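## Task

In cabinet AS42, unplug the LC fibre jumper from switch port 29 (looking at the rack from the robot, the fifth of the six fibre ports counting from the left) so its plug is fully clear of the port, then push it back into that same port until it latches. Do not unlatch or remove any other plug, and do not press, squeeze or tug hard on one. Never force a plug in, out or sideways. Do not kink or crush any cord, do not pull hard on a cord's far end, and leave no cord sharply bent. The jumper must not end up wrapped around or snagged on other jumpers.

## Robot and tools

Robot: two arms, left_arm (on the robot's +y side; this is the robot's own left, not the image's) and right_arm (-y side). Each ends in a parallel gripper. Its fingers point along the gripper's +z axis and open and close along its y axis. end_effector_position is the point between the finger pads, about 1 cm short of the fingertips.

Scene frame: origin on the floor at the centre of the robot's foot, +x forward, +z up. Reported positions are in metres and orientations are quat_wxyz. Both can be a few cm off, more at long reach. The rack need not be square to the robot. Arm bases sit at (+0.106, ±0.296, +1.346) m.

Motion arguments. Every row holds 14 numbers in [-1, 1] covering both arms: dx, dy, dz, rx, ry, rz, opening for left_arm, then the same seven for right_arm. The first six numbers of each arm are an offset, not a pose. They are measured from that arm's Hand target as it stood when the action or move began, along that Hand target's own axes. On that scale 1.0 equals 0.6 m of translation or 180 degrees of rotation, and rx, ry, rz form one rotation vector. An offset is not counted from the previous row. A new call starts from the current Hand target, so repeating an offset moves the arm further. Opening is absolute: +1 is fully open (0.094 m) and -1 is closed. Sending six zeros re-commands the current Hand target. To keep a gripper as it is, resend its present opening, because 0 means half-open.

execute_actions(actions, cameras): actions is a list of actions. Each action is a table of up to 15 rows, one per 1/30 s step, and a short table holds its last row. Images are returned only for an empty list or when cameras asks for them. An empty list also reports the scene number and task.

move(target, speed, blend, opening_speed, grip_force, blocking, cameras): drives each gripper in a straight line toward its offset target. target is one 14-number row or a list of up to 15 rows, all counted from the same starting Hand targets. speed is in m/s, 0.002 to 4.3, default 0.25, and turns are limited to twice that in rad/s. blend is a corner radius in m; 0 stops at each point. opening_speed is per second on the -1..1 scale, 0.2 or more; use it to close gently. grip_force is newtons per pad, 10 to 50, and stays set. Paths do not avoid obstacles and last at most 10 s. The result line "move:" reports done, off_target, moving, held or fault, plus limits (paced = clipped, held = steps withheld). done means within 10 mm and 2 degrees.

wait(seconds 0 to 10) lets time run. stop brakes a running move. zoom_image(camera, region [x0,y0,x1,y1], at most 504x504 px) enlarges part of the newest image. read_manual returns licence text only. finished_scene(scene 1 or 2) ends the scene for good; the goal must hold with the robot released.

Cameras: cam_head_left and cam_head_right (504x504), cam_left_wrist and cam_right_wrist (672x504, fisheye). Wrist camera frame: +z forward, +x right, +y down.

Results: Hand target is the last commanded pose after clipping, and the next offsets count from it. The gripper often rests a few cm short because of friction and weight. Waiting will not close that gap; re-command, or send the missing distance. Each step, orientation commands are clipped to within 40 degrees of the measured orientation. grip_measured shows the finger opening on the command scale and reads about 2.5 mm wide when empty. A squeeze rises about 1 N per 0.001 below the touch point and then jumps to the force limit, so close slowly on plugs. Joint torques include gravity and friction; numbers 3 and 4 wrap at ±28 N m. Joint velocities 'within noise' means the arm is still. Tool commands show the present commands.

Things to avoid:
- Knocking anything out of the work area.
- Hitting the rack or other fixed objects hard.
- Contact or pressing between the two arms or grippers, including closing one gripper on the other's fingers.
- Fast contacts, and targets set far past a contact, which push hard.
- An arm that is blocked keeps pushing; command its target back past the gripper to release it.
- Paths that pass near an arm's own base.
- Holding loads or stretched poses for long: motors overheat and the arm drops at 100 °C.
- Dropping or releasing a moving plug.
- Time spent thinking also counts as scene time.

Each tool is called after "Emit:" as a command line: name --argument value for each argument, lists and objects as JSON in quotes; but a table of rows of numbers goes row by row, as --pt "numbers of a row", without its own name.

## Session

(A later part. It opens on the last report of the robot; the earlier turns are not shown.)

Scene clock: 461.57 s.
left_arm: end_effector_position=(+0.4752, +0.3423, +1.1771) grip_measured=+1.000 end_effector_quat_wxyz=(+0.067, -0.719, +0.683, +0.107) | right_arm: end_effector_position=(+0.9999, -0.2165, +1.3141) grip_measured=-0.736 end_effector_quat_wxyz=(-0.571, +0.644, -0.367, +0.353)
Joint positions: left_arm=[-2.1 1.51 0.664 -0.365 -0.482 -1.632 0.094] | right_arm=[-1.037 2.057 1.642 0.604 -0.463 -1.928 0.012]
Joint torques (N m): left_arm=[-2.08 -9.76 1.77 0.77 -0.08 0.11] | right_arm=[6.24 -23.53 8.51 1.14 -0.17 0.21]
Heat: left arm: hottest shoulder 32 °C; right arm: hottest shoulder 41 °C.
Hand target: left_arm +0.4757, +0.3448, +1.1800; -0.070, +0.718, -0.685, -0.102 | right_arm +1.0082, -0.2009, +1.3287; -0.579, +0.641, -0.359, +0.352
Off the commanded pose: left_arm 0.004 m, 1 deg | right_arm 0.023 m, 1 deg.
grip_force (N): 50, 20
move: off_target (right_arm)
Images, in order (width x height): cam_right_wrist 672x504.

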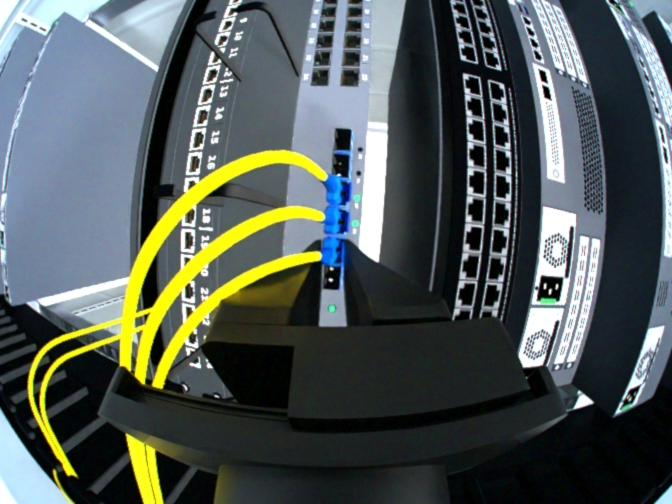

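Emit:
move --target '[0,0,0,0,0,0,1,0,0,0,0,0,0,-0.79]' --opening_speed 0.2 --cameras '["cam_right_wrist"]'

Emit:
zoom_image --camera "cam_right_wrist" --region '[300, 200, 370, 270]'

Scene clock: 466.70 s.
left_arm: end_effector_position=(+0.4752, +0.3423, +1.1771) grip_measured=+1.000 end_effector_quat_wxyz=(+0.067, -0.719, +0.683, +0.107) | right_arm: end_effector_position=(+0.9998, -0.2165, +1.3139) grip_measured=-0.782 end_effector_quat_wxyz=(-0.570, +0.645, -0.366, +0.354)
Joint positions: left_arm=[-2.1 1.51 0.664 -0.365 -0.482 -1.632 0.094] | right_arm=[-1.037 2.057 1.642 0.603 -0.463 -1.932 0.01]
Joint torques (N m): left_arm=[-2.2 -9.41 1.74 0.8 -0.16 0.14] | right_arm=[6.18 -23.47 8.46 1.18 -0.19 0.24]
Heat: left arm: hottest shoulder 32 °C; right arm: hottest shoulder 41 °C.
Hand target: left_arm +0.4757, +0.3448, +1.1800; -0.070, +0.718, -0.685, -0.102 | right_arm +1.0082, -0.2009, +1.3287; -0.579, +0.641, -0.359, +0.352
Off the commanded pose: left_arm 0.004 m, 1 deg | right_arm 0.023 m, 1 deg.
grip_force (N): 50, 20
move: off_target (right_arm)
Images, in order (width x height): cam_right_wrist 672x504.

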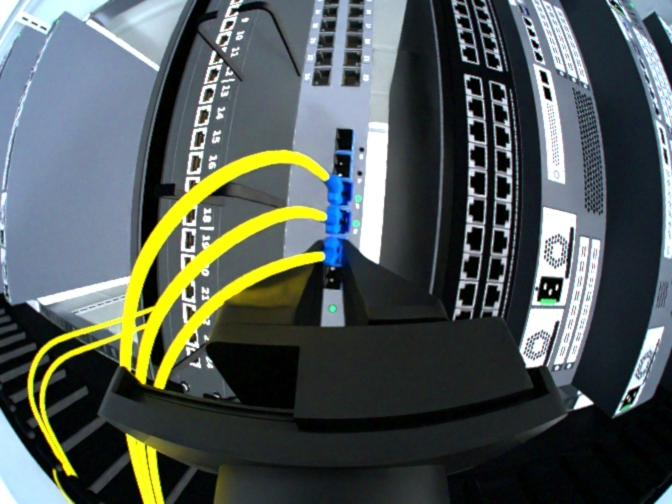

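Scaled by 7.200 from the camera's 672x504 image, which has a finer 960x720 frame.

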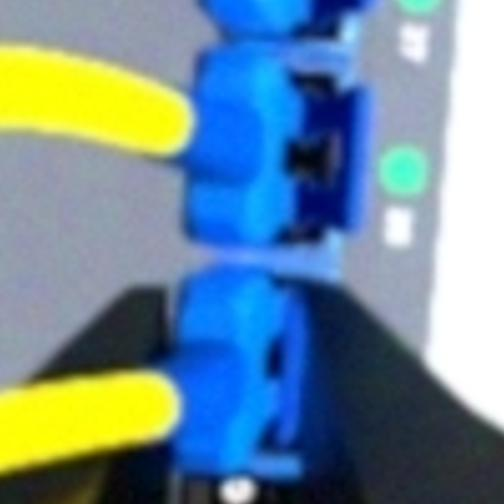

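Emit:
move --target '[0,0,0,0,0,0,1,0,0,0,0,0,0,-0.84]' --opening_speed 0.2 --cameras '["cam_right_wrist"]'

Emit:
zoom_image --camera "cam_right_wrist" --region '[300, 200, 370, 270]'

Scene clock: 469.47 s.
left_arm: end_effector_position=(+0.4752, +0.3423, +1.1771) grip_measured=+1.000 end_effector_quat_wxyz=(+0.067, -0.719, +0.683, +0.107) | right_arm: end_effector_position=(+0.9998, -0.2165, +1.3139) grip_measured=-0.787 end_effector_quat_wxyz=(-0.570, +0.645, -0.365, +0.355)
Joint positions: left_arm=[-2.1 1.51 0.664 -0.365 -0.482 -1.632 0.094] | right_arm=[-1.037 2.057 1.642 0.603 -0.463 -1.935 0.01]
Joint torques (N m): left_arm=[-2.08 -9.99 1.83 0.77 -0.11 0.2] | right_arm=[6.36 -23.65 8.49 1.17 -0.19 0.26]
Heat: left arm: hottest shoulder 32 °C; right arm: hottest shoulder 41 °C.
Hand target: left_arm +0.4757, +0.3448, +1.1800; -0.070, +0.718, -0.685, -0.102 | right_arm +1.0082, -0.2009, +1.3287; -0.579, +0.641, -0.359, +0.352
Off the commanded pose: left_arm 0.004 m, 1 deg | right_arm 0.023 m, 1 deg.
grip_force (N): 50, 20
move: off_target (right_arm)
Images, in order (width x height): cam_right_wrist 672x504.

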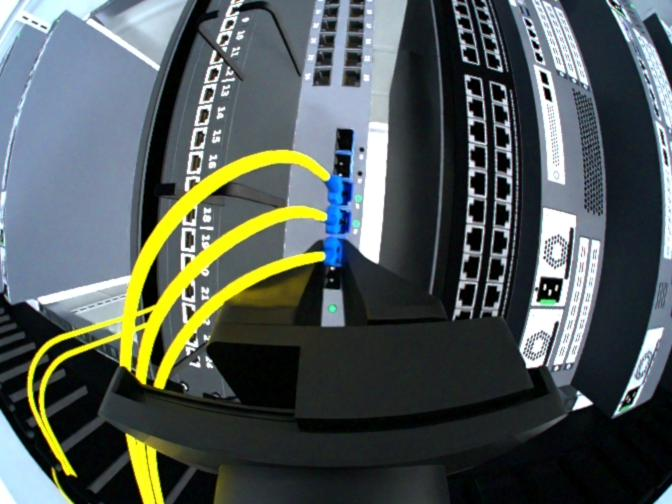

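Scaled by 7.200 from the camera's 672x504 image, which has a finer 960x720 frame.

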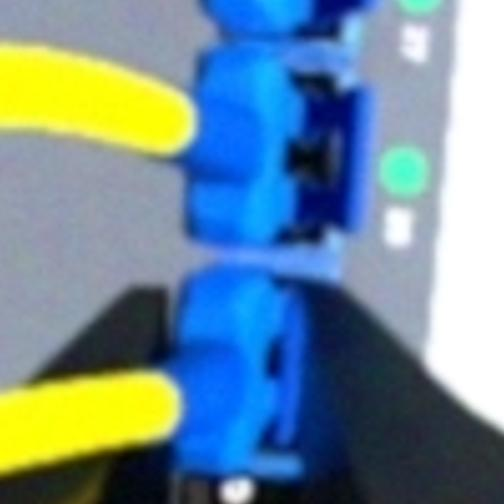

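Emit:
move --target '[0,0,0,0,0,0,1,0,0,0,0,0,0,-1]' --opening_speed 0.3 --cameras '["cam_right_wrist"]'

Emit:
zoom_image --camera "cam_right_wrist" --region '[300, 200, 370, 270]'

Scene clock: 476.90 s.
left_arm: end_effector_position=(+0.4752, +0.3423, +1.1771) grip_measured=+1.000 end_effector_quat_wxyz=(+0.067, -0.719, +0.683, +0.107) | right_arm: end_effector_position=(+0.9998, -0.2165, +1.3139) grip_measured=-0.787 end_effector_quat_wxyz=(-0.570, +0.645, -0.365, +0.355)
Joint positions: left_arm=[-2.1 1.51 0.664 -0.365 -0.482 -1.632 0.094] | right_arm=[-1.037 2.057 1.642 0.603 -0.463 -1.935 0.01]
Joint torques (N m): left_arm=[-1.96 -10.05 1.61 0.65 0 0.15] | right_arm=[6.24 -23.53 8.53 1.18 -0.19 0.28]
Heat: left arm: hottest shoulder 32 °C; right arm: hottest shoulder 40 °C.
Hand target: left_arm +0.4757, +0.3448, +1.1800; -0.070, +0.718, -0.685, -0.102 | right_arm +1.0082, -0.2009, +1.3287; -0.579, +0.641, -0.359, +0.352
Off the commanded pose: left_arm 0.004 m, 1 deg | right_arm 0.023 m, 1 deg.
grip_force (N): 50, 20
move: off_target (right_arm)
Images, in order (width x height): cam_right_wrist 672x504.

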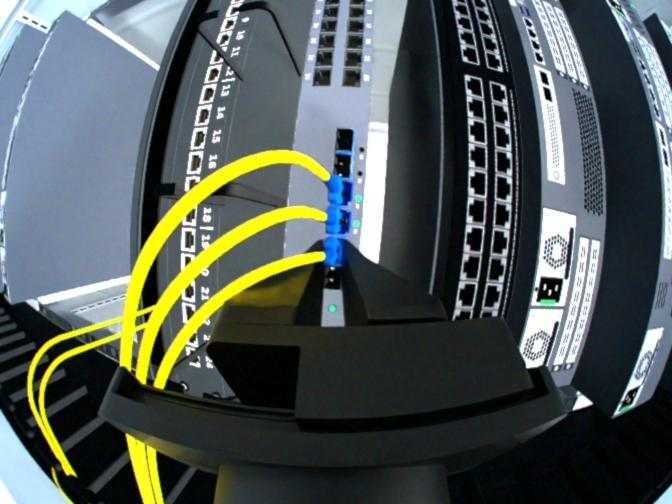

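Scaled by 7.200 from the camera's 672x504 image, which has a finer 960x720 frame.

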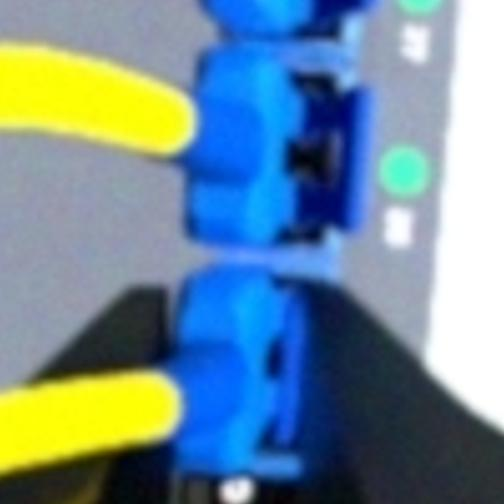

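Emit:
move --pt "0 0 0 0 0 0 1 0.0257 0.031 -0.0285 0 0 0 -1" --pt "0 0 0 0 0 0 1 0.0133 0.0323 -0.0502 0 0 0 -1" --speed 0.04 --cameras '["cam_right_wrist"]'

Emit:
zoom_image --camera "cam_right_wrist" --region '[300, 200, 370, 270]'

Scene clock: 483.63 s.
left_arm: end_effector_position=(+0.4752, +0.3423, +1.1771) grip_measured=+1.000 end_effector_quat_wxyz=(+0.067, -0.719, +0.683, +0.107) | right_arm: end_effector_position=(+0.9945, -0.2171, +1.3133) grip_measured=-0.815 end_effector_quat_wxyz=(-0.575, +0.642, -0.358, +0.359)
Joint positions: left_arm=[-2.1 1.51 0.664 -0.365 -0.482 -1.632 0.094] | right_arm=[-1.041 2.057 1.623 0.64 -0.478 -1.933 0.009]
Joint torques (N m): left_arm=[-2.14 -10.23 1.7 0.87 -0.09 0.11] | right_arm=[3.66 -24.76 3.92 2.56 -0.97 0.32]
Heat: left arm: hottest shoulder 32 °C; right arm: hottest shoulder 40 °C.
Hand target: left_arm +0.4757, +0.3448, +1.1800; -0.070, +0.718, -0.685, -0.102 | right_arm +0.9849, -0.2241, +1.3120; -0.579, +0.641, -0.359, +0.352
Off the commanded pose: left_arm 0.004 m, 1 deg | right_arm 0.012 m, 1 deg.
grip_force (N): 50, 20
move: off_target (right_arm)
Images, in order (width x height): cam_right_wrist 672x504.

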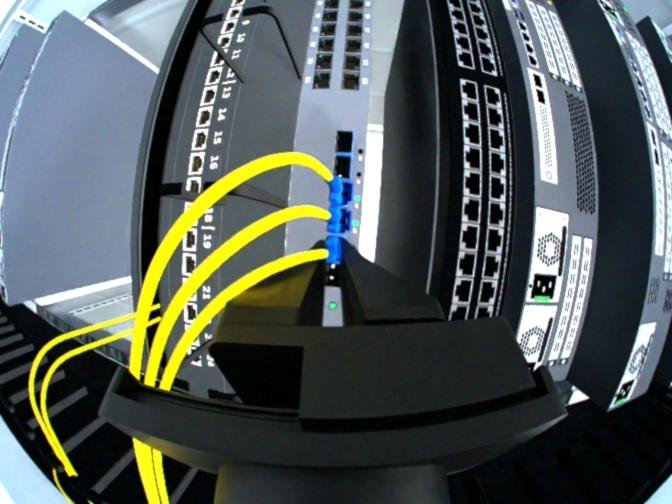

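Scaled by 7.200 from the camera's 672x504 image, which has a finer 960x720 frame.

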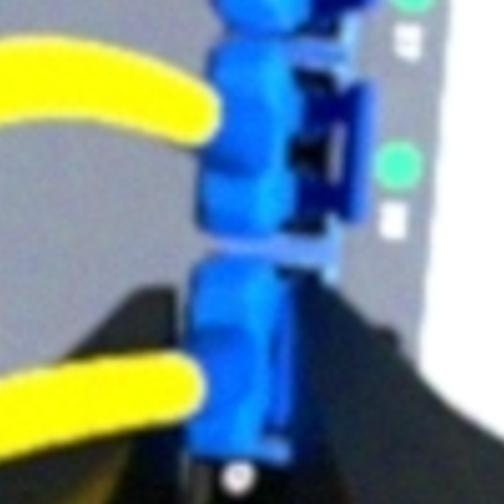

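Emit:
move --target '[0,0,0,0,0,0,1,-0.0124,0.0013,-0.0217,0,0,0,-1]' --speed 0.04 --cameras '["cam_right_wrist"]'

Emit:
zoom_image --camera "cam_right_wrist" --region '[300, 200, 370, 270]'

Scene clock: 487.10 s.
left_arm: end_effector_position=(+0.4752, +0.3423, +1.1771) grip_measured=+1.000 end_effector_quat_wxyz=(+0.067, -0.719, +0.683, +0.107) | right_arm: end_effector_position=(+0.9761, -0.2162, +1.3126) grip_measured=-0.877 end_effector_quat_wxyz=(-0.578, +0.643, -0.355, +0.355)
Joint positions: left_arm=[-2.1 1.51 0.664 -0.365 -0.482 -1.632 0.094] | right_arm=[-1.043 2.028 1.554 0.678 -0.491 -1.933 0.006]
Joint torques (N m): left_arm=[-1.9 -10.4 1.8 0.69 -0.17 0.17] | right_arm=[3.66 -24.06 4.38 2.4 -0.54 0.33]
Heat: left arm: hottest shoulder 32 °C; right arm: hottest shoulder 40 °C.
Hand target: left_arm +0.4757, +0.3448, +1.1800; -0.070, +0.718, -0.685, -0.102 | right_arm +0.9700, -0.2240, +1.3123; -0.579, +0.641, -0.359, +0.352
Off the commanded pose: left_arm 0.004 m, 1 deg | right_arm 0.010 m, 1 deg.
grip_force (N): 50, 20
move: done
Images, in order (width x height): cam_right_wrist 672x504.

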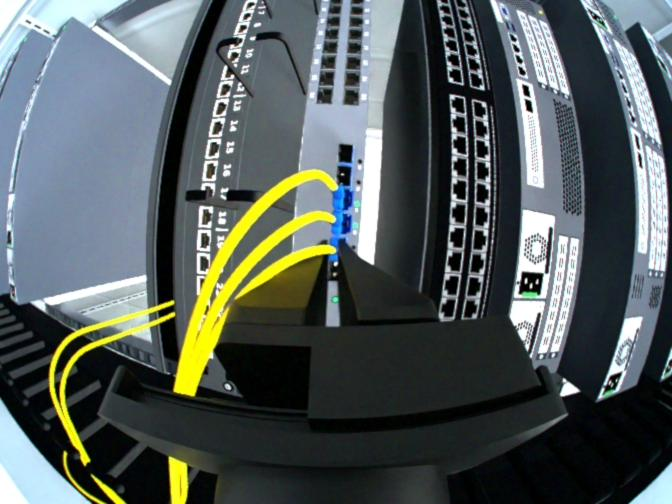

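Scaled by 7.200 from the camera's 672x504 image, which has a finer 960x720 frame.

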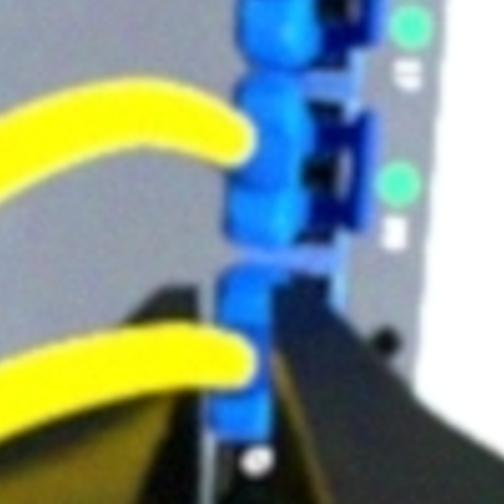

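Emit:
move --target '[0,0,0,0,0,0,1,0,0,0,0,0,0,-0.5]' --opening_speed 0.5 --cameras '["cam_right_wrist"]'

Emit:
zoom_image --camera "cam_right_wrist" --region '[290, 180, 390, 280]'

Scene clock: 491.27 s.
left_arm: end_effector_position=(+0.4752, +0.3423, +1.1771) grip_measured=+1.000 end_effector_quat_wxyz=(+0.067, -0.719, +0.683, +0.107) | right_arm: end_effector_position=(+0.9686, -0.2139, +1.3075) grip_measured=-0.503 end_effector_quat_wxyz=(-0.578, +0.647, -0.356, +0.348)
Joint positions: left_arm=[-2.1 1.51 0.664 -0.365 -0.482 -1.632 0.094] | right_arm=[-1.043 2.023 1.531 0.681 -0.497 -1.932 0.023]
Joint torques (N m): left_arm=[-1.9 -9.52 1.81 0.94 -0.15 0.15] | right_arm=[3.66 -23.18 5.76 2.36 -0.33 0.32]
Heat: left arm: hottest shoulder 32 °C; right arm: hottest shoulder 40 °C.
Hand target: left_arm +0.4757, +0.3448, +1.1800; -0.070, +0.718, -0.685, -0.102 | right_arm +0.9700, -0.2239, +1.3122; -0.579, +0.641, -0.359, +0.352
Off the commanded pose: left_arm 0.004 m, 1 deg | right_arm 0.011 m, 1 deg.
grip_force (N): 50, 20
move: off_target (right_arm)
Images, in order (width x height): cam_right_wrist 672x504.

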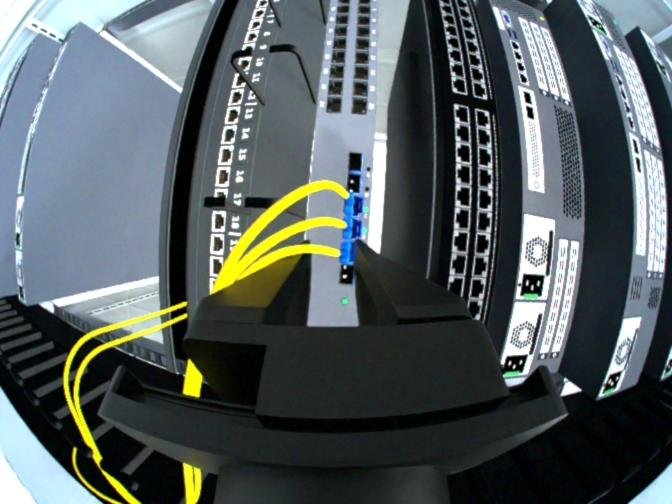

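Scaled by 5.040 from the camera's 672x504 image, which has a finer 960x720 frame.

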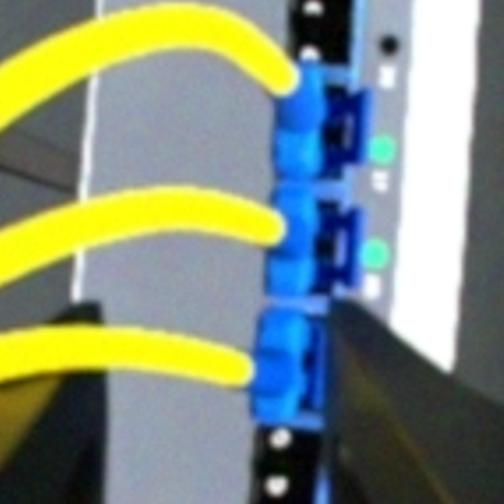

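Emit:
move --target '[0,0,0,0,0,0,1,-0.0012,-0.0178,0.0782,0,0,0,-0.55]' --speed 0.04 --cameras '["cam_right_wrist"]'

Emit:
zoom_image --camera "cam_right_wrist" --region '[290, 190, 370, 270]'

Scene clock: 511.60 s.
left_arm: end_effector_position=(+0.4752, +0.3423, +1.1771) grip_measured=+1.000 end_effector_quat_wxyz=(+0.067, -0.719, +0.683, +0.107) | right_arm: end_effector_position=(+1.0021, -0.2163, +1.3177) grip_measured=-0.548 end_effector_quat_wxyz=(-0.571, +0.643, -0.364, +0.356)
Joint positions: left_arm=[-2.1 1.51 0.664 -0.365 -0.482 -1.632 0.094] | right_arm=[-1.036 2.057 1.649 0.602 -0.463 -1.932 0.021]
Joint torques (N m): left_arm=[-2.08 -9.76 1.91 0.57 -0.07 0.17] | right_arm=[6.24 -21.83 9.35 1.42 -0.2 0.25]
Heat: left arm: hottest shoulder 32 °C; right arm: hottest shoulder 41 °C.
Hand target: left_arm +0.4757, +0.3448, +1.1800; -0.070, +0.718, -0.685, -0.102 | right_arm +1.0109, -0.1996, +1.3190; -0.579, +0.641, -0.359, +0.352
Off the commanded pose: left_arm 0.004 m, 1 deg | right_arm 0.019 m, 1 deg.
grip_force (N): 50, 20
move: off_target (right_arm)
Images, in order (width x height): cam_right_wrist 672x504.

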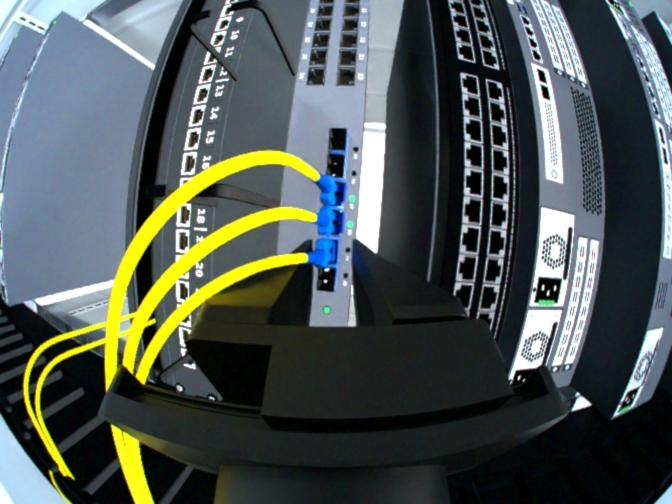

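Scaled by 6.300 from the camera's 672x504 image, which has a finer 960x720 frame.

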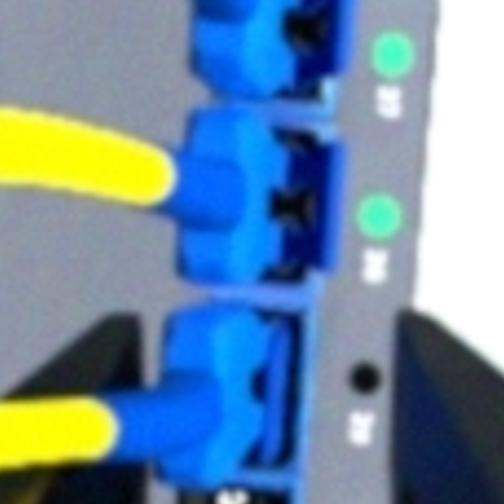

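Emit:
move --target '[0,0,0,0,0,0,1,0,0.015,0,0,0,0,-0.6]' --speed 0.04 --grip_force '[50,40]' --cameras '["cam_right_wrist"]'

Emit:
zoom_image --camera "cam_right_wrist" --region '[290, 190, 370, 270]'

Scene clock: 516.30 s.
left_arm: end_effector_position=(+0.4752, +0.3423, +1.1771) grip_measured=+1.000 end_effector_quat_wxyz=(+0.067, -0.719, +0.683, +0.107) | right_arm: end_effector_position=(+1.0028, -0.2146, +1.3116) grip_measured=-0.598 end_effector_quat_wxyz=(-0.571, +0.644, -0.364, +0.354)
Joint positions: left_arm=[-2.1 1.51 0.664 -0.365 -0.482 -1.632 0.094] | right_arm=[-1.036 2.069 1.658 0.602 -0.465 -1.932 0.019]
Joint torques (N m): left_arm=[-1.61 -10.11 1.68 0.7 -0.11 0.17] | right_arm=[5.83 -21.48 8.87 2.03 -0.28 0.27]
Heat: left arm: hottest shoulder 32 °C; right arm: hottest shoulder 41 °C.
Hand target: left_arm +0.4757, +0.3448, +1.1800; -0.070, +0.718, -0.685, -0.102 | right_arm +1.0104, -0.2003, +1.3101; -0.579, +0.641, -0.359, +0.352
Off the commanded pose: left_arm 0.004 m, 1 deg | right_arm 0.016 m, 1 deg.
grip_force (N): 50, 40
move: off_target (right_arm)
Images, in order (width x height): cam_right_wrist 672x504.

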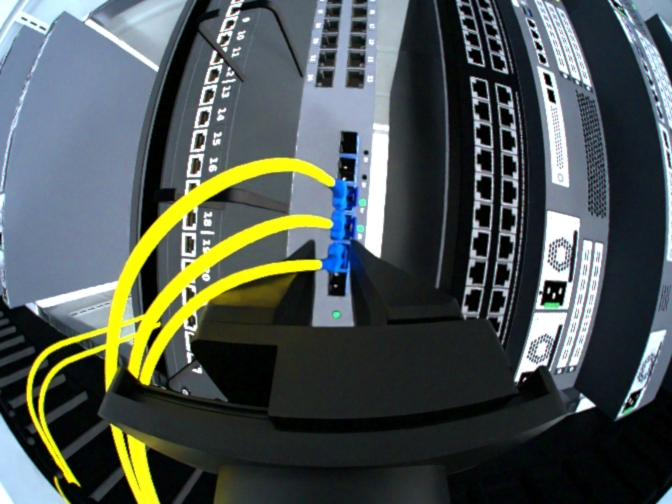

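Scaled by 6.300 from the camera's 672x504 image, which has a finer 960x720 frame.

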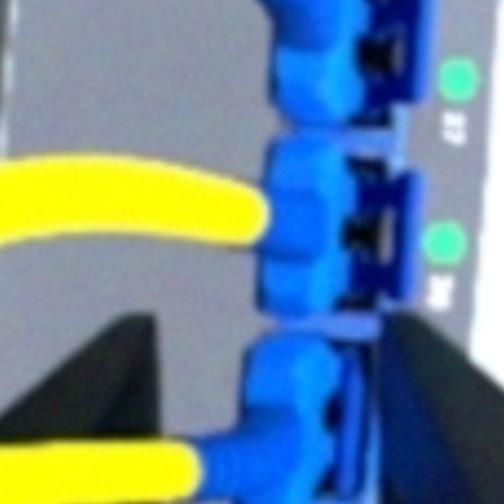

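Emit:
move --target '[0,0,0,0,0,0,1,0.037,-0.0103,-0.0215,0,0,0,-0.6]' --speed 0.04 --cameras '["cam_right_wrist"]'

Emit:
zoom_image --camera "cam_right_wrist" --region '[290, 190, 370, 270]'

Scene clock: 522.47 s.
left_arm: end_effector_position=(+0.4752, +0.3423, +1.1771) grip_measured=+1.000 end_effector_quat_wxyz=(+0.067, -0.719, +0.683, +0.107) | right_arm: end_effector_position=(+1.0005, -0.2102, +1.3132) grip_measured=-0.598 end_effector_quat_wxyz=(-0.580, +0.646, -0.355, +0.347)
Joint positions: left_arm=[-2.1 1.51 0.664 -0.365 -0.482 -1.632 0.094] | right_arm=[-1.036 2.069 1.658 0.602 -0.495 -1.932 0.019]
Joint torques (N m): left_arm=[-2.14 -9.52 1.7 0.69 -0.13 0.13] | right_arm=[3.49 -23.41 8.47 1.37 -0.34 0.32]
Heat: left arm: hottest shoulder 32 °C; right arm: hottest shoulder 42 °C.
Hand target: left_arm +0.4757, +0.3448, +1.1800; -0.070, +0.718, -0.685, -0.102 | right_arm +1.0105, -0.2254, +1.3181; -0.579, +0.641, -0.359, +0.352
Off the commanded pose: left_arm 0.004 m, 1 deg | right_arm 0.019 m, 1 deg.
grip_force (N): 50, 40
move: off_target (right_arm)
Images, in order (width x height): cam_right_wrist 672x504.

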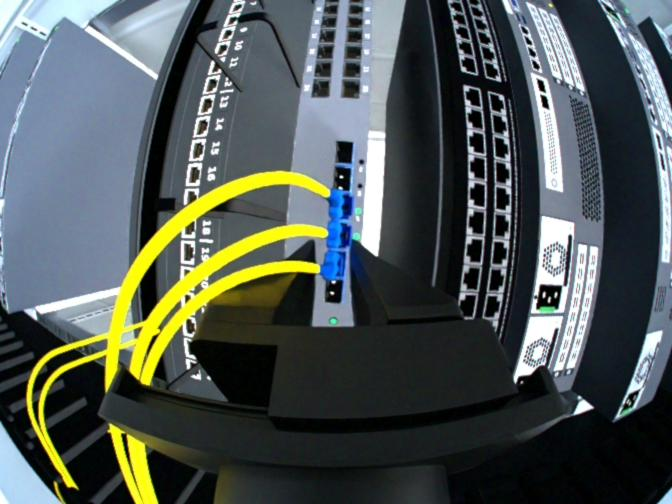

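Scaled by 6.300 from the camera's 672x504 image, which has a finer 960x720 frame.

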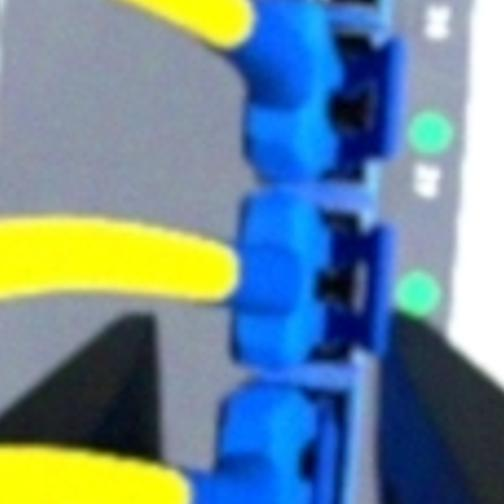

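Emit:
move --pt "0 0 0 0 0 0 1 -0.0358 0.0132 -0.0565 0 0 0 -0.5" --pt "0 0 0 0 0 0 1 -0.0347 0.002 0.0207 0 0 0 -0.5" --speed '[0.06,0.04]' --cameras '["cam_right_wrist"]'

Emit:
zoom_image --camera "cam_right_wrist" --region '[290, 190, 370, 270]'

Scene clock: 530.80 s.
left_arm: end_effector_position=(+0.4752, +0.3423, +1.1771) grip_measured=+1.000 end_effector_quat_wxyz=(+0.067, -0.719, +0.683, +0.107) | right_arm: end_effector_position=(+1.0019, -0.2146, +1.3135) grip_measured=-0.502 end_effector_quat_wxyz=(-0.573, +0.644, -0.363, +0.355)
Joint positions: left_arm=[-2.1 1.51 0.664 -0.365 -0.482 -1.632 0.094] | right_arm=[-1.036 2.065 1.653 0.605 -0.468 -1.932 0.023]
Joint torques (N m): left_arm=[-2.26 -9.93 1.88 0.57 -0.11 0.15] | right_arm=[6.01 -21.54 9.26 1.42 -0.17 0.26]
Heat: left arm: hottest shoulder 32 °C; right arm: hottest shoulder 43 °C.
Hand target: left_arm +0.4757, +0.3448, +1.1800; -0.070, +0.718, -0.685, -0.102 | right_arm +1.0109, -0.2013, +1.3151; -0.579, +0.641, -0.359, +0.352
Off the commanded pose: left_arm 0.004 m, 1 deg | right_arm 0.016 m, 1 deg.
grip_force (N): 50, 40
move: off_target (right_arm)
Images, in order (width x height): cam_right_wrist 672x504.

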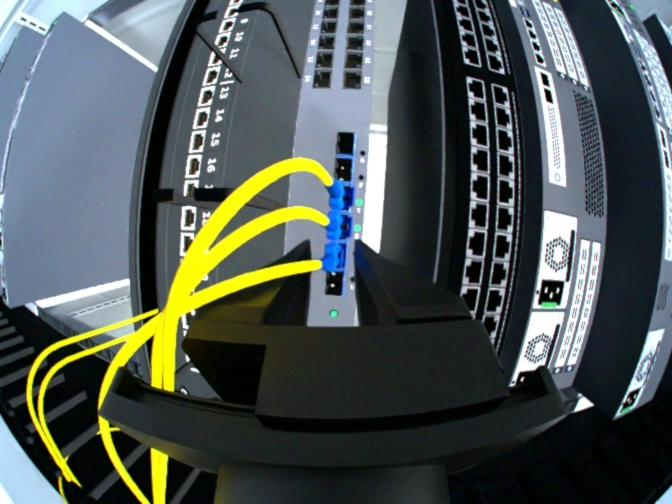

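Scaled by 6.300 from the camera's 672x504 image, which has a finer 960x720 frame.

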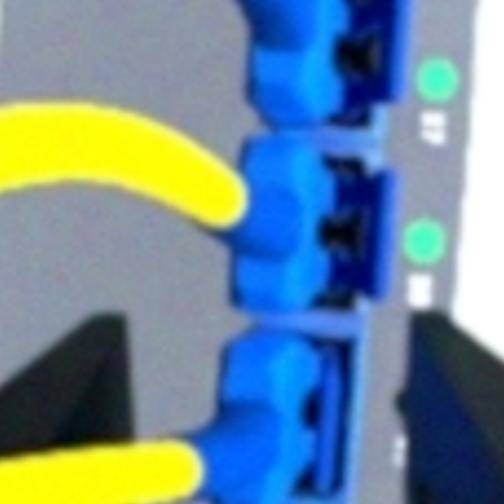

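Emit:
move --target '[0,0,0,0,0,0,1,0,0,0,0,0,0,-0.74]' --opening_speed 0.3 --cameras '["cam_right_wrist","cam_head_left","cam_head_right"]'

Emit:
zoom_image --camera "cam_right_wrist" --region '[300, 210, 370, 280]'

Emit:
zoom_image --camera "cam_head_right" --region '[270, 270, 470, 470]'

Emit:
zoom_image --camera "cam_head_left" --region '[320, 270, 504, 454]'

Scene clock: 539.77 s.
left_arm: end_effector_position=(+0.4752, +0.3423, +1.1771) grip_measured=+1.000 end_effector_quat_wxyz=(+0.067, -0.719, +0.683, +0.107) | right_arm: end_effector_position=(+1.0025, -0.2148, +1.3143) grip_measured=-0.736 end_effector_quat_wxyz=(-0.573, +0.644, -0.363, +0.355)
Joint positions: left_arm=[-2.1 1.51 0.664 -0.365 -0.482 -1.632 0.094] | right_arm=[-1.036 2.065 1.655 0.605 -0.468 -1.932 0.012]
Joint torques (N m): left_arm=[-1.2 -8.7 1.76 0.49 -0.14 0.16] | right_arm=[5.89 -21.66 9.16 1.48 -0.19 0.27]
Heat: left arm: hottest shoulder 32 °C; right arm: hottest shoulder 42 °C.
Hand target: left_arm +0.4757, +0.3448, +1.1800; -0.070, +0.718, -0.685, -0.102 | right_arm +1.0109, -0.2014, +1.3150; -0.579, +0.641, -0.359, +0.352
Off the commanded pose: left_arm 0.004 m, 1 deg | right_arm 0.016 m, 1 deg.
grip_force (N): 50, 40
move: off_target (right_arm)
Images, in order (width x height): cam_head_left 504x504, cam_head_right 504x504, cam_right_wrist 672x504.

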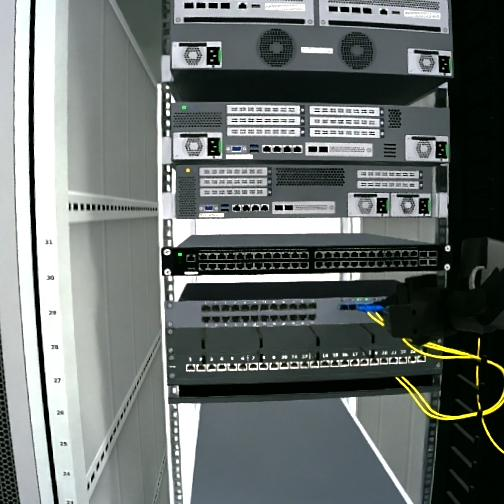

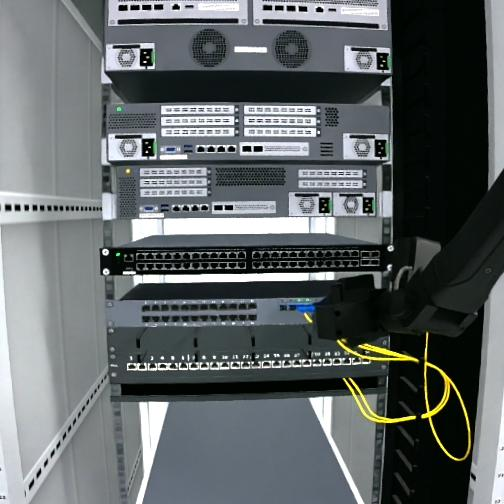

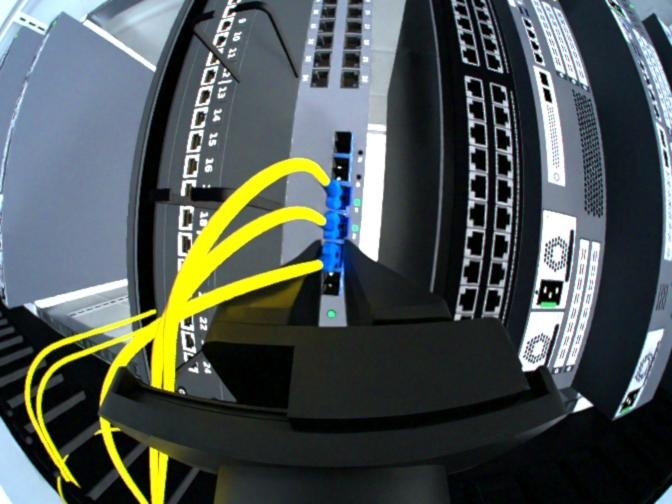

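Scaled by 7.200 from the camera's 672x504 image, which has a finer 960x720 frame.

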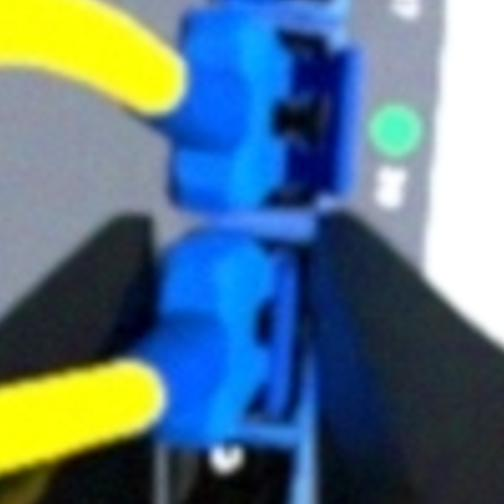

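Scaled by 2.520 from the camera's 504x504 image, which has a finer 720x720 frame.

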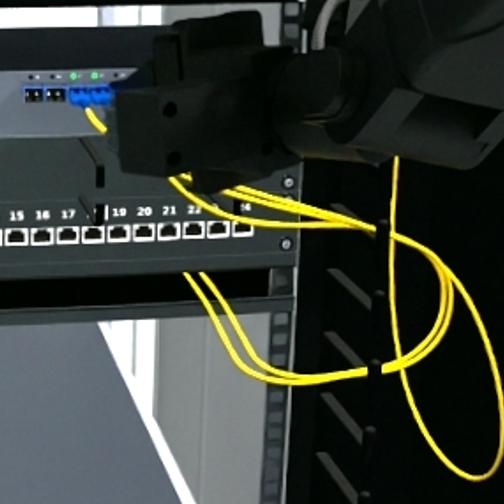

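Scaled by 2.739 from the camera's 504x504 image, which has a finer 720x720 frame.

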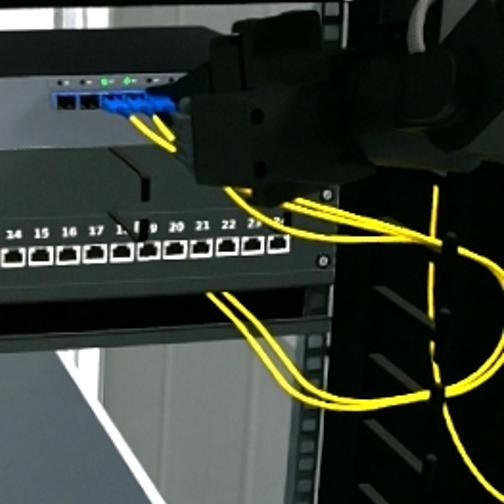

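Emit:
move --target '[0,0,0,0,0,0,1,0,0,0,0,0,0,-0.9]' --opening_speed 0.3 --cameras '["cam_right_wrist"]'

Emit:
zoom_image --camera "cam_right_wrist" --region '[300, 210, 370, 280]'

Scene clock: 543.13 s.
left_arm: end_effector_position=(+0.4752, +0.3423, +1.1771) grip_measured=+1.000 end_effector_quat_wxyz=(+0.067, -0.719, +0.683, +0.107) | right_arm: end_effector_position=(+1.0024, -0.2146, +1.3144) grip_measured=-0.782 end_effector_quat_wxyz=(-0.572, +0.645, -0.361, +0.356)
Joint positions: left_arm=[-2.1 1.51 0.664 -0.365 -0.482 -1.632 0.094] | right_arm=[-1.036 2.065 1.655 0.605 -0.469 -1.937 0.01]
Joint torques (N m): left_arm=[-2.2 -10.52 1.73 0.65 -0.11 0.15] | right_arm=[5.77 -21.48 9.13 1.51 -0.13 0.3]
Heat: left arm: hottest shoulder 32 °C; right arm: hottest shoulder 42 °C.
Hand target: left_arm +0.4757, +0.3448, +1.1800; -0.070, +0.718, -0.685, -0.102 | right_arm +1.0109, -0.2014, +1.3151; -0.579, +0.641, -0.359, +0.352
Off the commanded pose: left_arm 0.004 m, 1 deg | right_arm 0.016 m, 1 deg.
grip_force (N): 50, 40
move: off_target (right_arm)
Images, in order (width x height): cam_right_wrist 672x504.

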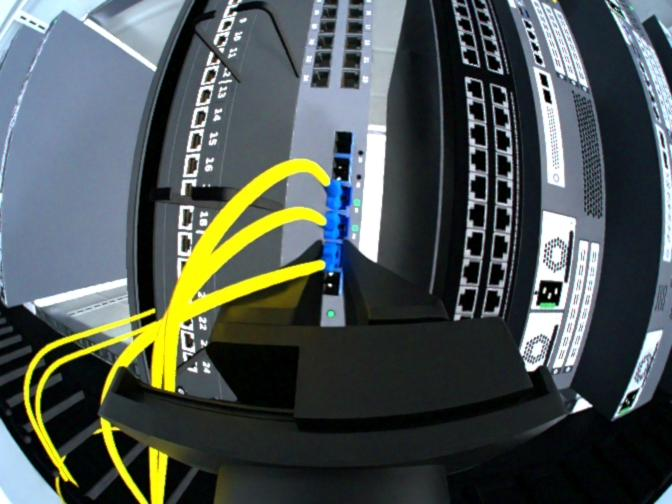

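Scaled by 7.200 from the camera's 672x504 image, which has a finer 960x720 frame.

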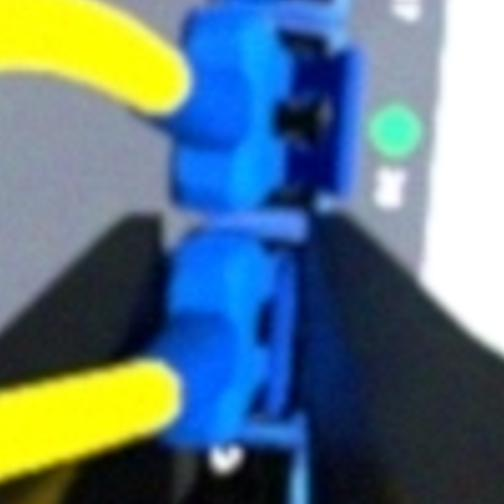

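Emit:
move --pt "0 0 0 0 0 0 1 0.0238 0.0058 -0.0283 0 0 0 -1" --pt "0 0 0 0 0 0 1 0.0008 0.0083 -0.0688 0 0 0 -1" --speed 0.03 --cameras '["cam_right_wrist"]'

Emit:
zoom_image --camera "cam_right_wrist" --region '[300, 210, 370, 280]'

Scene clock: 551.20 s.
left_arm: end_effector_position=(+0.4752, +0.3423, +1.1771) grip_measured=+1.000 end_effector_quat_wxyz=(+0.067, -0.719, +0.683, +0.107) | right_arm: end_effector_position=(+0.9930, -0.2162, +1.3124) grip_measured=-0.833 end_effector_quat_wxyz=(-0.574, +0.639, -0.360, +0.365)
Joint positions: left_arm=[-2.1 1.51 0.664 -0.365 -0.482 -1.632 0.094] | right_arm=[-1.037 2.058 1.614 0.659 -0.464 -1.933 0.008]
Joint torques (N m): left_arm=[-2.32 -9.7 1.94 0.75 -0.09 0.18] | right_arm=[3.78 -26.23 1.87 2.55 -1.35 0.34]
Heat: left arm: hottest shoulder 32 °C; right arm: hottest shoulder 42 °C.
Hand target: left_arm +0.4757, +0.3448, +1.1800; -0.070, +0.718, -0.685, -0.102 | right_arm +0.9751, -0.2225, +1.3135; -0.579, +0.641, -0.359, +0.352
Off the commanded pose: left_arm 0.004 m, 1 deg | right_arm 0.019 m, 2 deg.
grip_force (N): 50, 40
move: off_target (right_arm)
Images, in order (width x height): cam_right_wrist 672x504.

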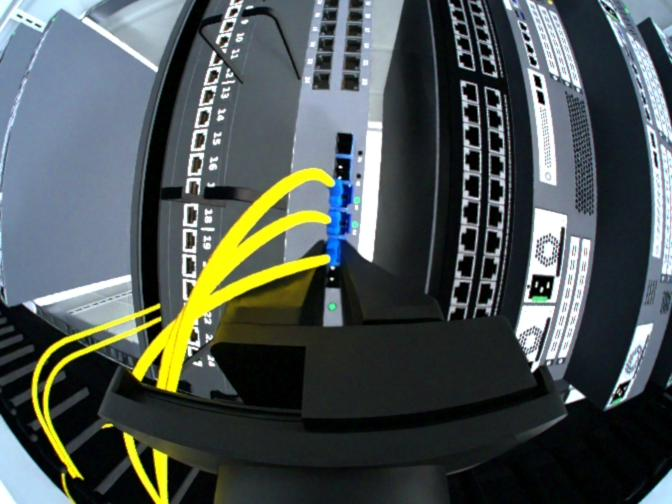

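Scaled by 7.200 from the camera's 672x504 image, which has a finer 960x720 frame.

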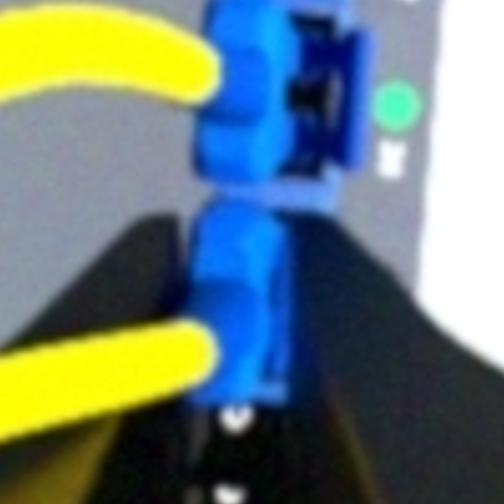

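Emit:
move --target '[0,0,0,0,0,0,1,-0.0165,0.0018,-0.0289,0,0,0,-1]' --speed 0.03 --cameras '["cam_right_wrist"]'

Emit:
zoom_image --camera "cam_right_wrist" --region '[300, 190, 370, 260]'

Scene clock: 558.67 s.
left_arm: end_effector_position=(+0.4752, +0.3423, +1.1771) grip_measured=+1.000 end_effector_quat_wxyz=(+0.067, -0.719, +0.683, +0.107) | right_arm: end_effector_position=(+0.9746, -0.2181, +1.3118) grip_measured=-0.893 end_effector_quat_wxyz=(-0.573, +0.639, -0.361, +0.365)
Joint positions: left_arm=[-2.1 1.51 0.664 -0.365 -0.482 -1.632 0.094] | right_arm=[-1.04 2.027 1.54 0.701 -0.464 -1.932 0.005]
Joint torques (N m): left_arm=[-1.96 -10.7 1.74 0.79 -0.16 0.15] | right_arm=[3.66 -25.7 1.48 2.76 -1.37 0.32]
Heat: left arm: hottest shoulder 32 °C; right arm: hottest shoulder 43 °C.
Hand target: left_arm +0.4757, +0.3448, +1.1800; -0.070, +0.718, -0.685, -0.102 | right_arm +0.9550, -0.2222, +1.3134; -0.579, +0.641, -0.359, +0.352
Off the commanded pose: left_arm 0.004 m, 1 deg | right_arm 0.020 m, 2 deg.
grip_force (N): 50, 40
move: off_target (right_arm)
Images, in order (width x height): cam_right_wrist 672x504.

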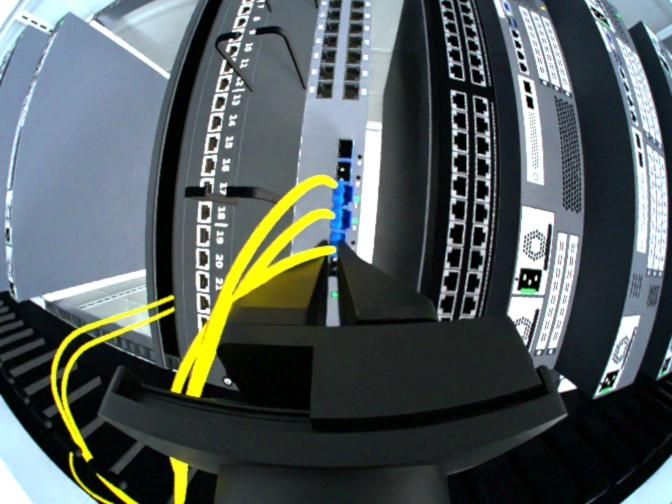

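Scaled by 7.200 from the camera's 672x504 image, which has a finer 960x720 frame.

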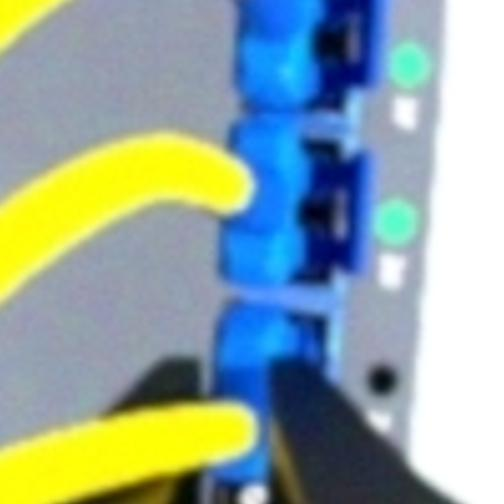

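Emit:
move --target '[0,0,0,0,0,0,1,0.0041,-0.0004,0.0072,0,0,0,-0.5]' --opening_speed 0.5 --cameras '["cam_right_wrist"]'

Emit:
zoom_image --camera "cam_right_wrist" --region '[300, 180, 400, 280]'

Scene clock: 570.27 s.
left_arm: end_effector_position=(+0.4752, +0.3423, +1.1771) grip_measured=+1.000 end_effector_quat_wxyz=(+0.067, -0.719, +0.683, +0.107) | right_arm: end_effector_position=(+0.9585, -0.2136, +1.3075) grip_measured=-0.503 end_effector_quat_wxyz=(-0.577, +0.647, -0.357, +0.348)
Joint positions: left_arm=[-2.1 1.51 0.664 -0.365 -0.482 -1.632 0.094] | right_arm=[-1.042 2.007 1.491 0.702 -0.494 -1.932 0.023]
Joint torques (N m): left_arm=[-1.96 -9.99 1.78 0.83 -0.13 0.11] | right_arm=[3.72 -23 5.7 2.26 -0.34 0.31]
Motor temperatures (°C): left_arm=[27 32 28 25 25 27 28] | right_arm=[31 45 34 27 30 28 28]
Heat: left arm: hottest shoulder 32 °C; right arm: hottest shoulder 45 °C.
Hand target: left_arm +0.4757, +0.3448, +1.1800; -0.070, +0.718, -0.685, -0.102 | right_arm +0.9601, -0.2224, +1.3133; -0.579, +0.641, -0.359, +0.352
Off the commanded pose: left_arm 0.004 m, 1 deg | right_arm 0.011 m, 1 deg.
grip_force (N): 50, 40
move: off_target (right_arm)
Images, in order (width x height): cam_right_wrist 672x504.

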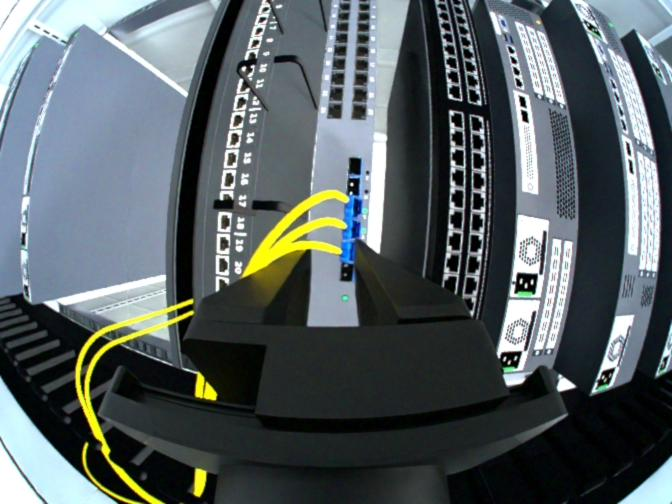

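Scaled by 5.040 from the camera's 672x504 image, which has a finer 960x720 frame.

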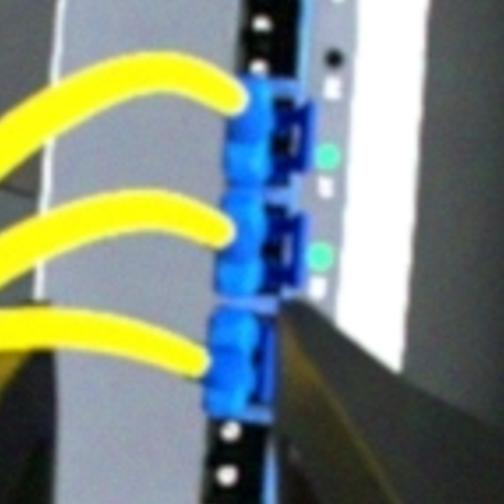

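Emit:
zoom_image --camera "cam_right_wrist" --region '[335, 210, 375, 250]'

Emit:
zoom_image --camera "cam_right_wrist" --region '[330, 230, 370, 270]'

Scaled by 12.600 from the camera's 672x504 image, which has a finer 960x720 frame.

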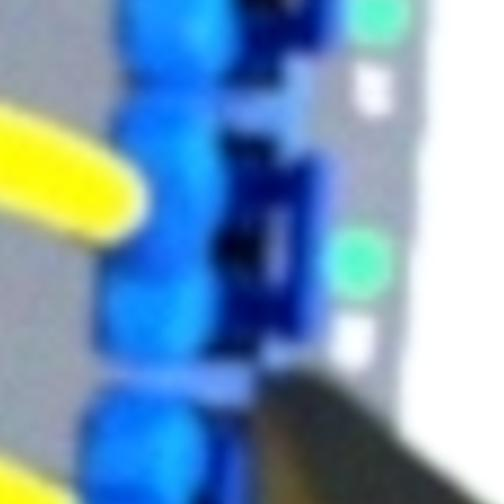

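Scaled by 12.600 from the camera's 672x504 image, which has a finer 960x720 frame.

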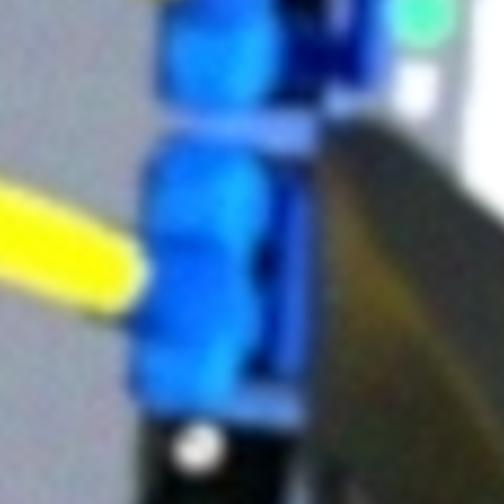

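Emit:
move --pt "0 0 0 0 0 0 1 0 0.003 -0.003 0 0.042 0 -0.5" --pt "0 0 0 0 0 0 1 0.0035 -0.0098 0.0782 0 0.042 0 -0.5" --speed '[0.06,0.04]' --grip_force 50 --cameras '["cam_right_wrist"]'

Emit:
zoom_image --camera "cam_right_wrist" --region '[285, 190, 385, 290]'

Scene clock: 626.40 s.
left_arm: end_effector_position=(+0.4752, +0.3423, +1.1771) grip_measured=+1.000 end_effector_quat_wxyz=(+0.067, -0.719, +0.683, +0.107) | right_arm: end_effector_position=(+0.9940, -0.2184, +1.3157) grip_measured=-0.502 end_effector_quat_wxyz=(-0.546, +0.618, -0.401, +0.399)
Joint positions: left_arm=[-2.1 1.51 0.664 -0.365 -0.482 -1.632 0.094] | right_arm=[-1.01 2.047 1.581 0.71 -0.314 -1.92 0.023]
Joint torques (N m): left_arm=[-2.37 -9.82 1.59 0.54 -0.13 0.2] | right_arm=[6.18 -20.95 8.84 1.36 -0.17 0.26]
Heat: left arm: hottest shoulder 32 °C; right arm: hottest shoulder 45 °C.
Hand target: left_arm +0.4757, +0.3448, +1.1800; -0.070, +0.718, -0.685, -0.102 | right_arm +1.0021, -0.2009, +1.3155; -0.554, +0.617, -0.397, +0.394
Off the commanded pose: left_arm 0.004 m, 1 deg | right_arm 0.019 m, 1 deg.
move: off_target (right_arm)
Images, in order (width x height): cam_right_wrist 672x504.

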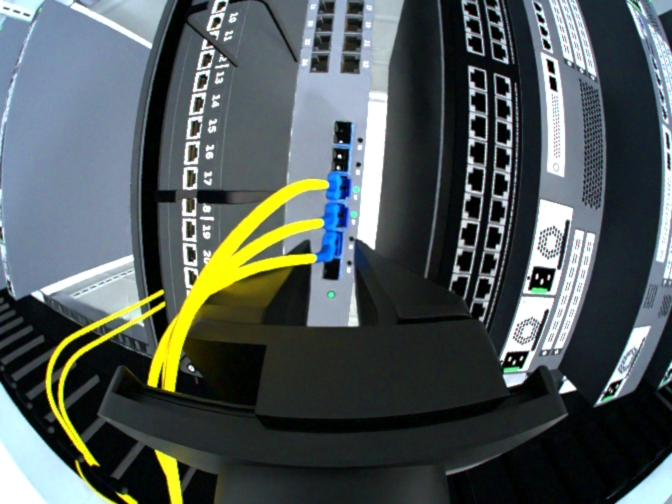

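Scaled by 5.040 from the camera's 672x504 image, which has a finer 960x720 frame.

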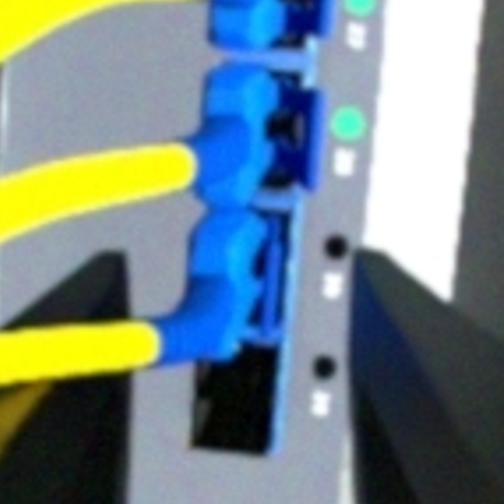

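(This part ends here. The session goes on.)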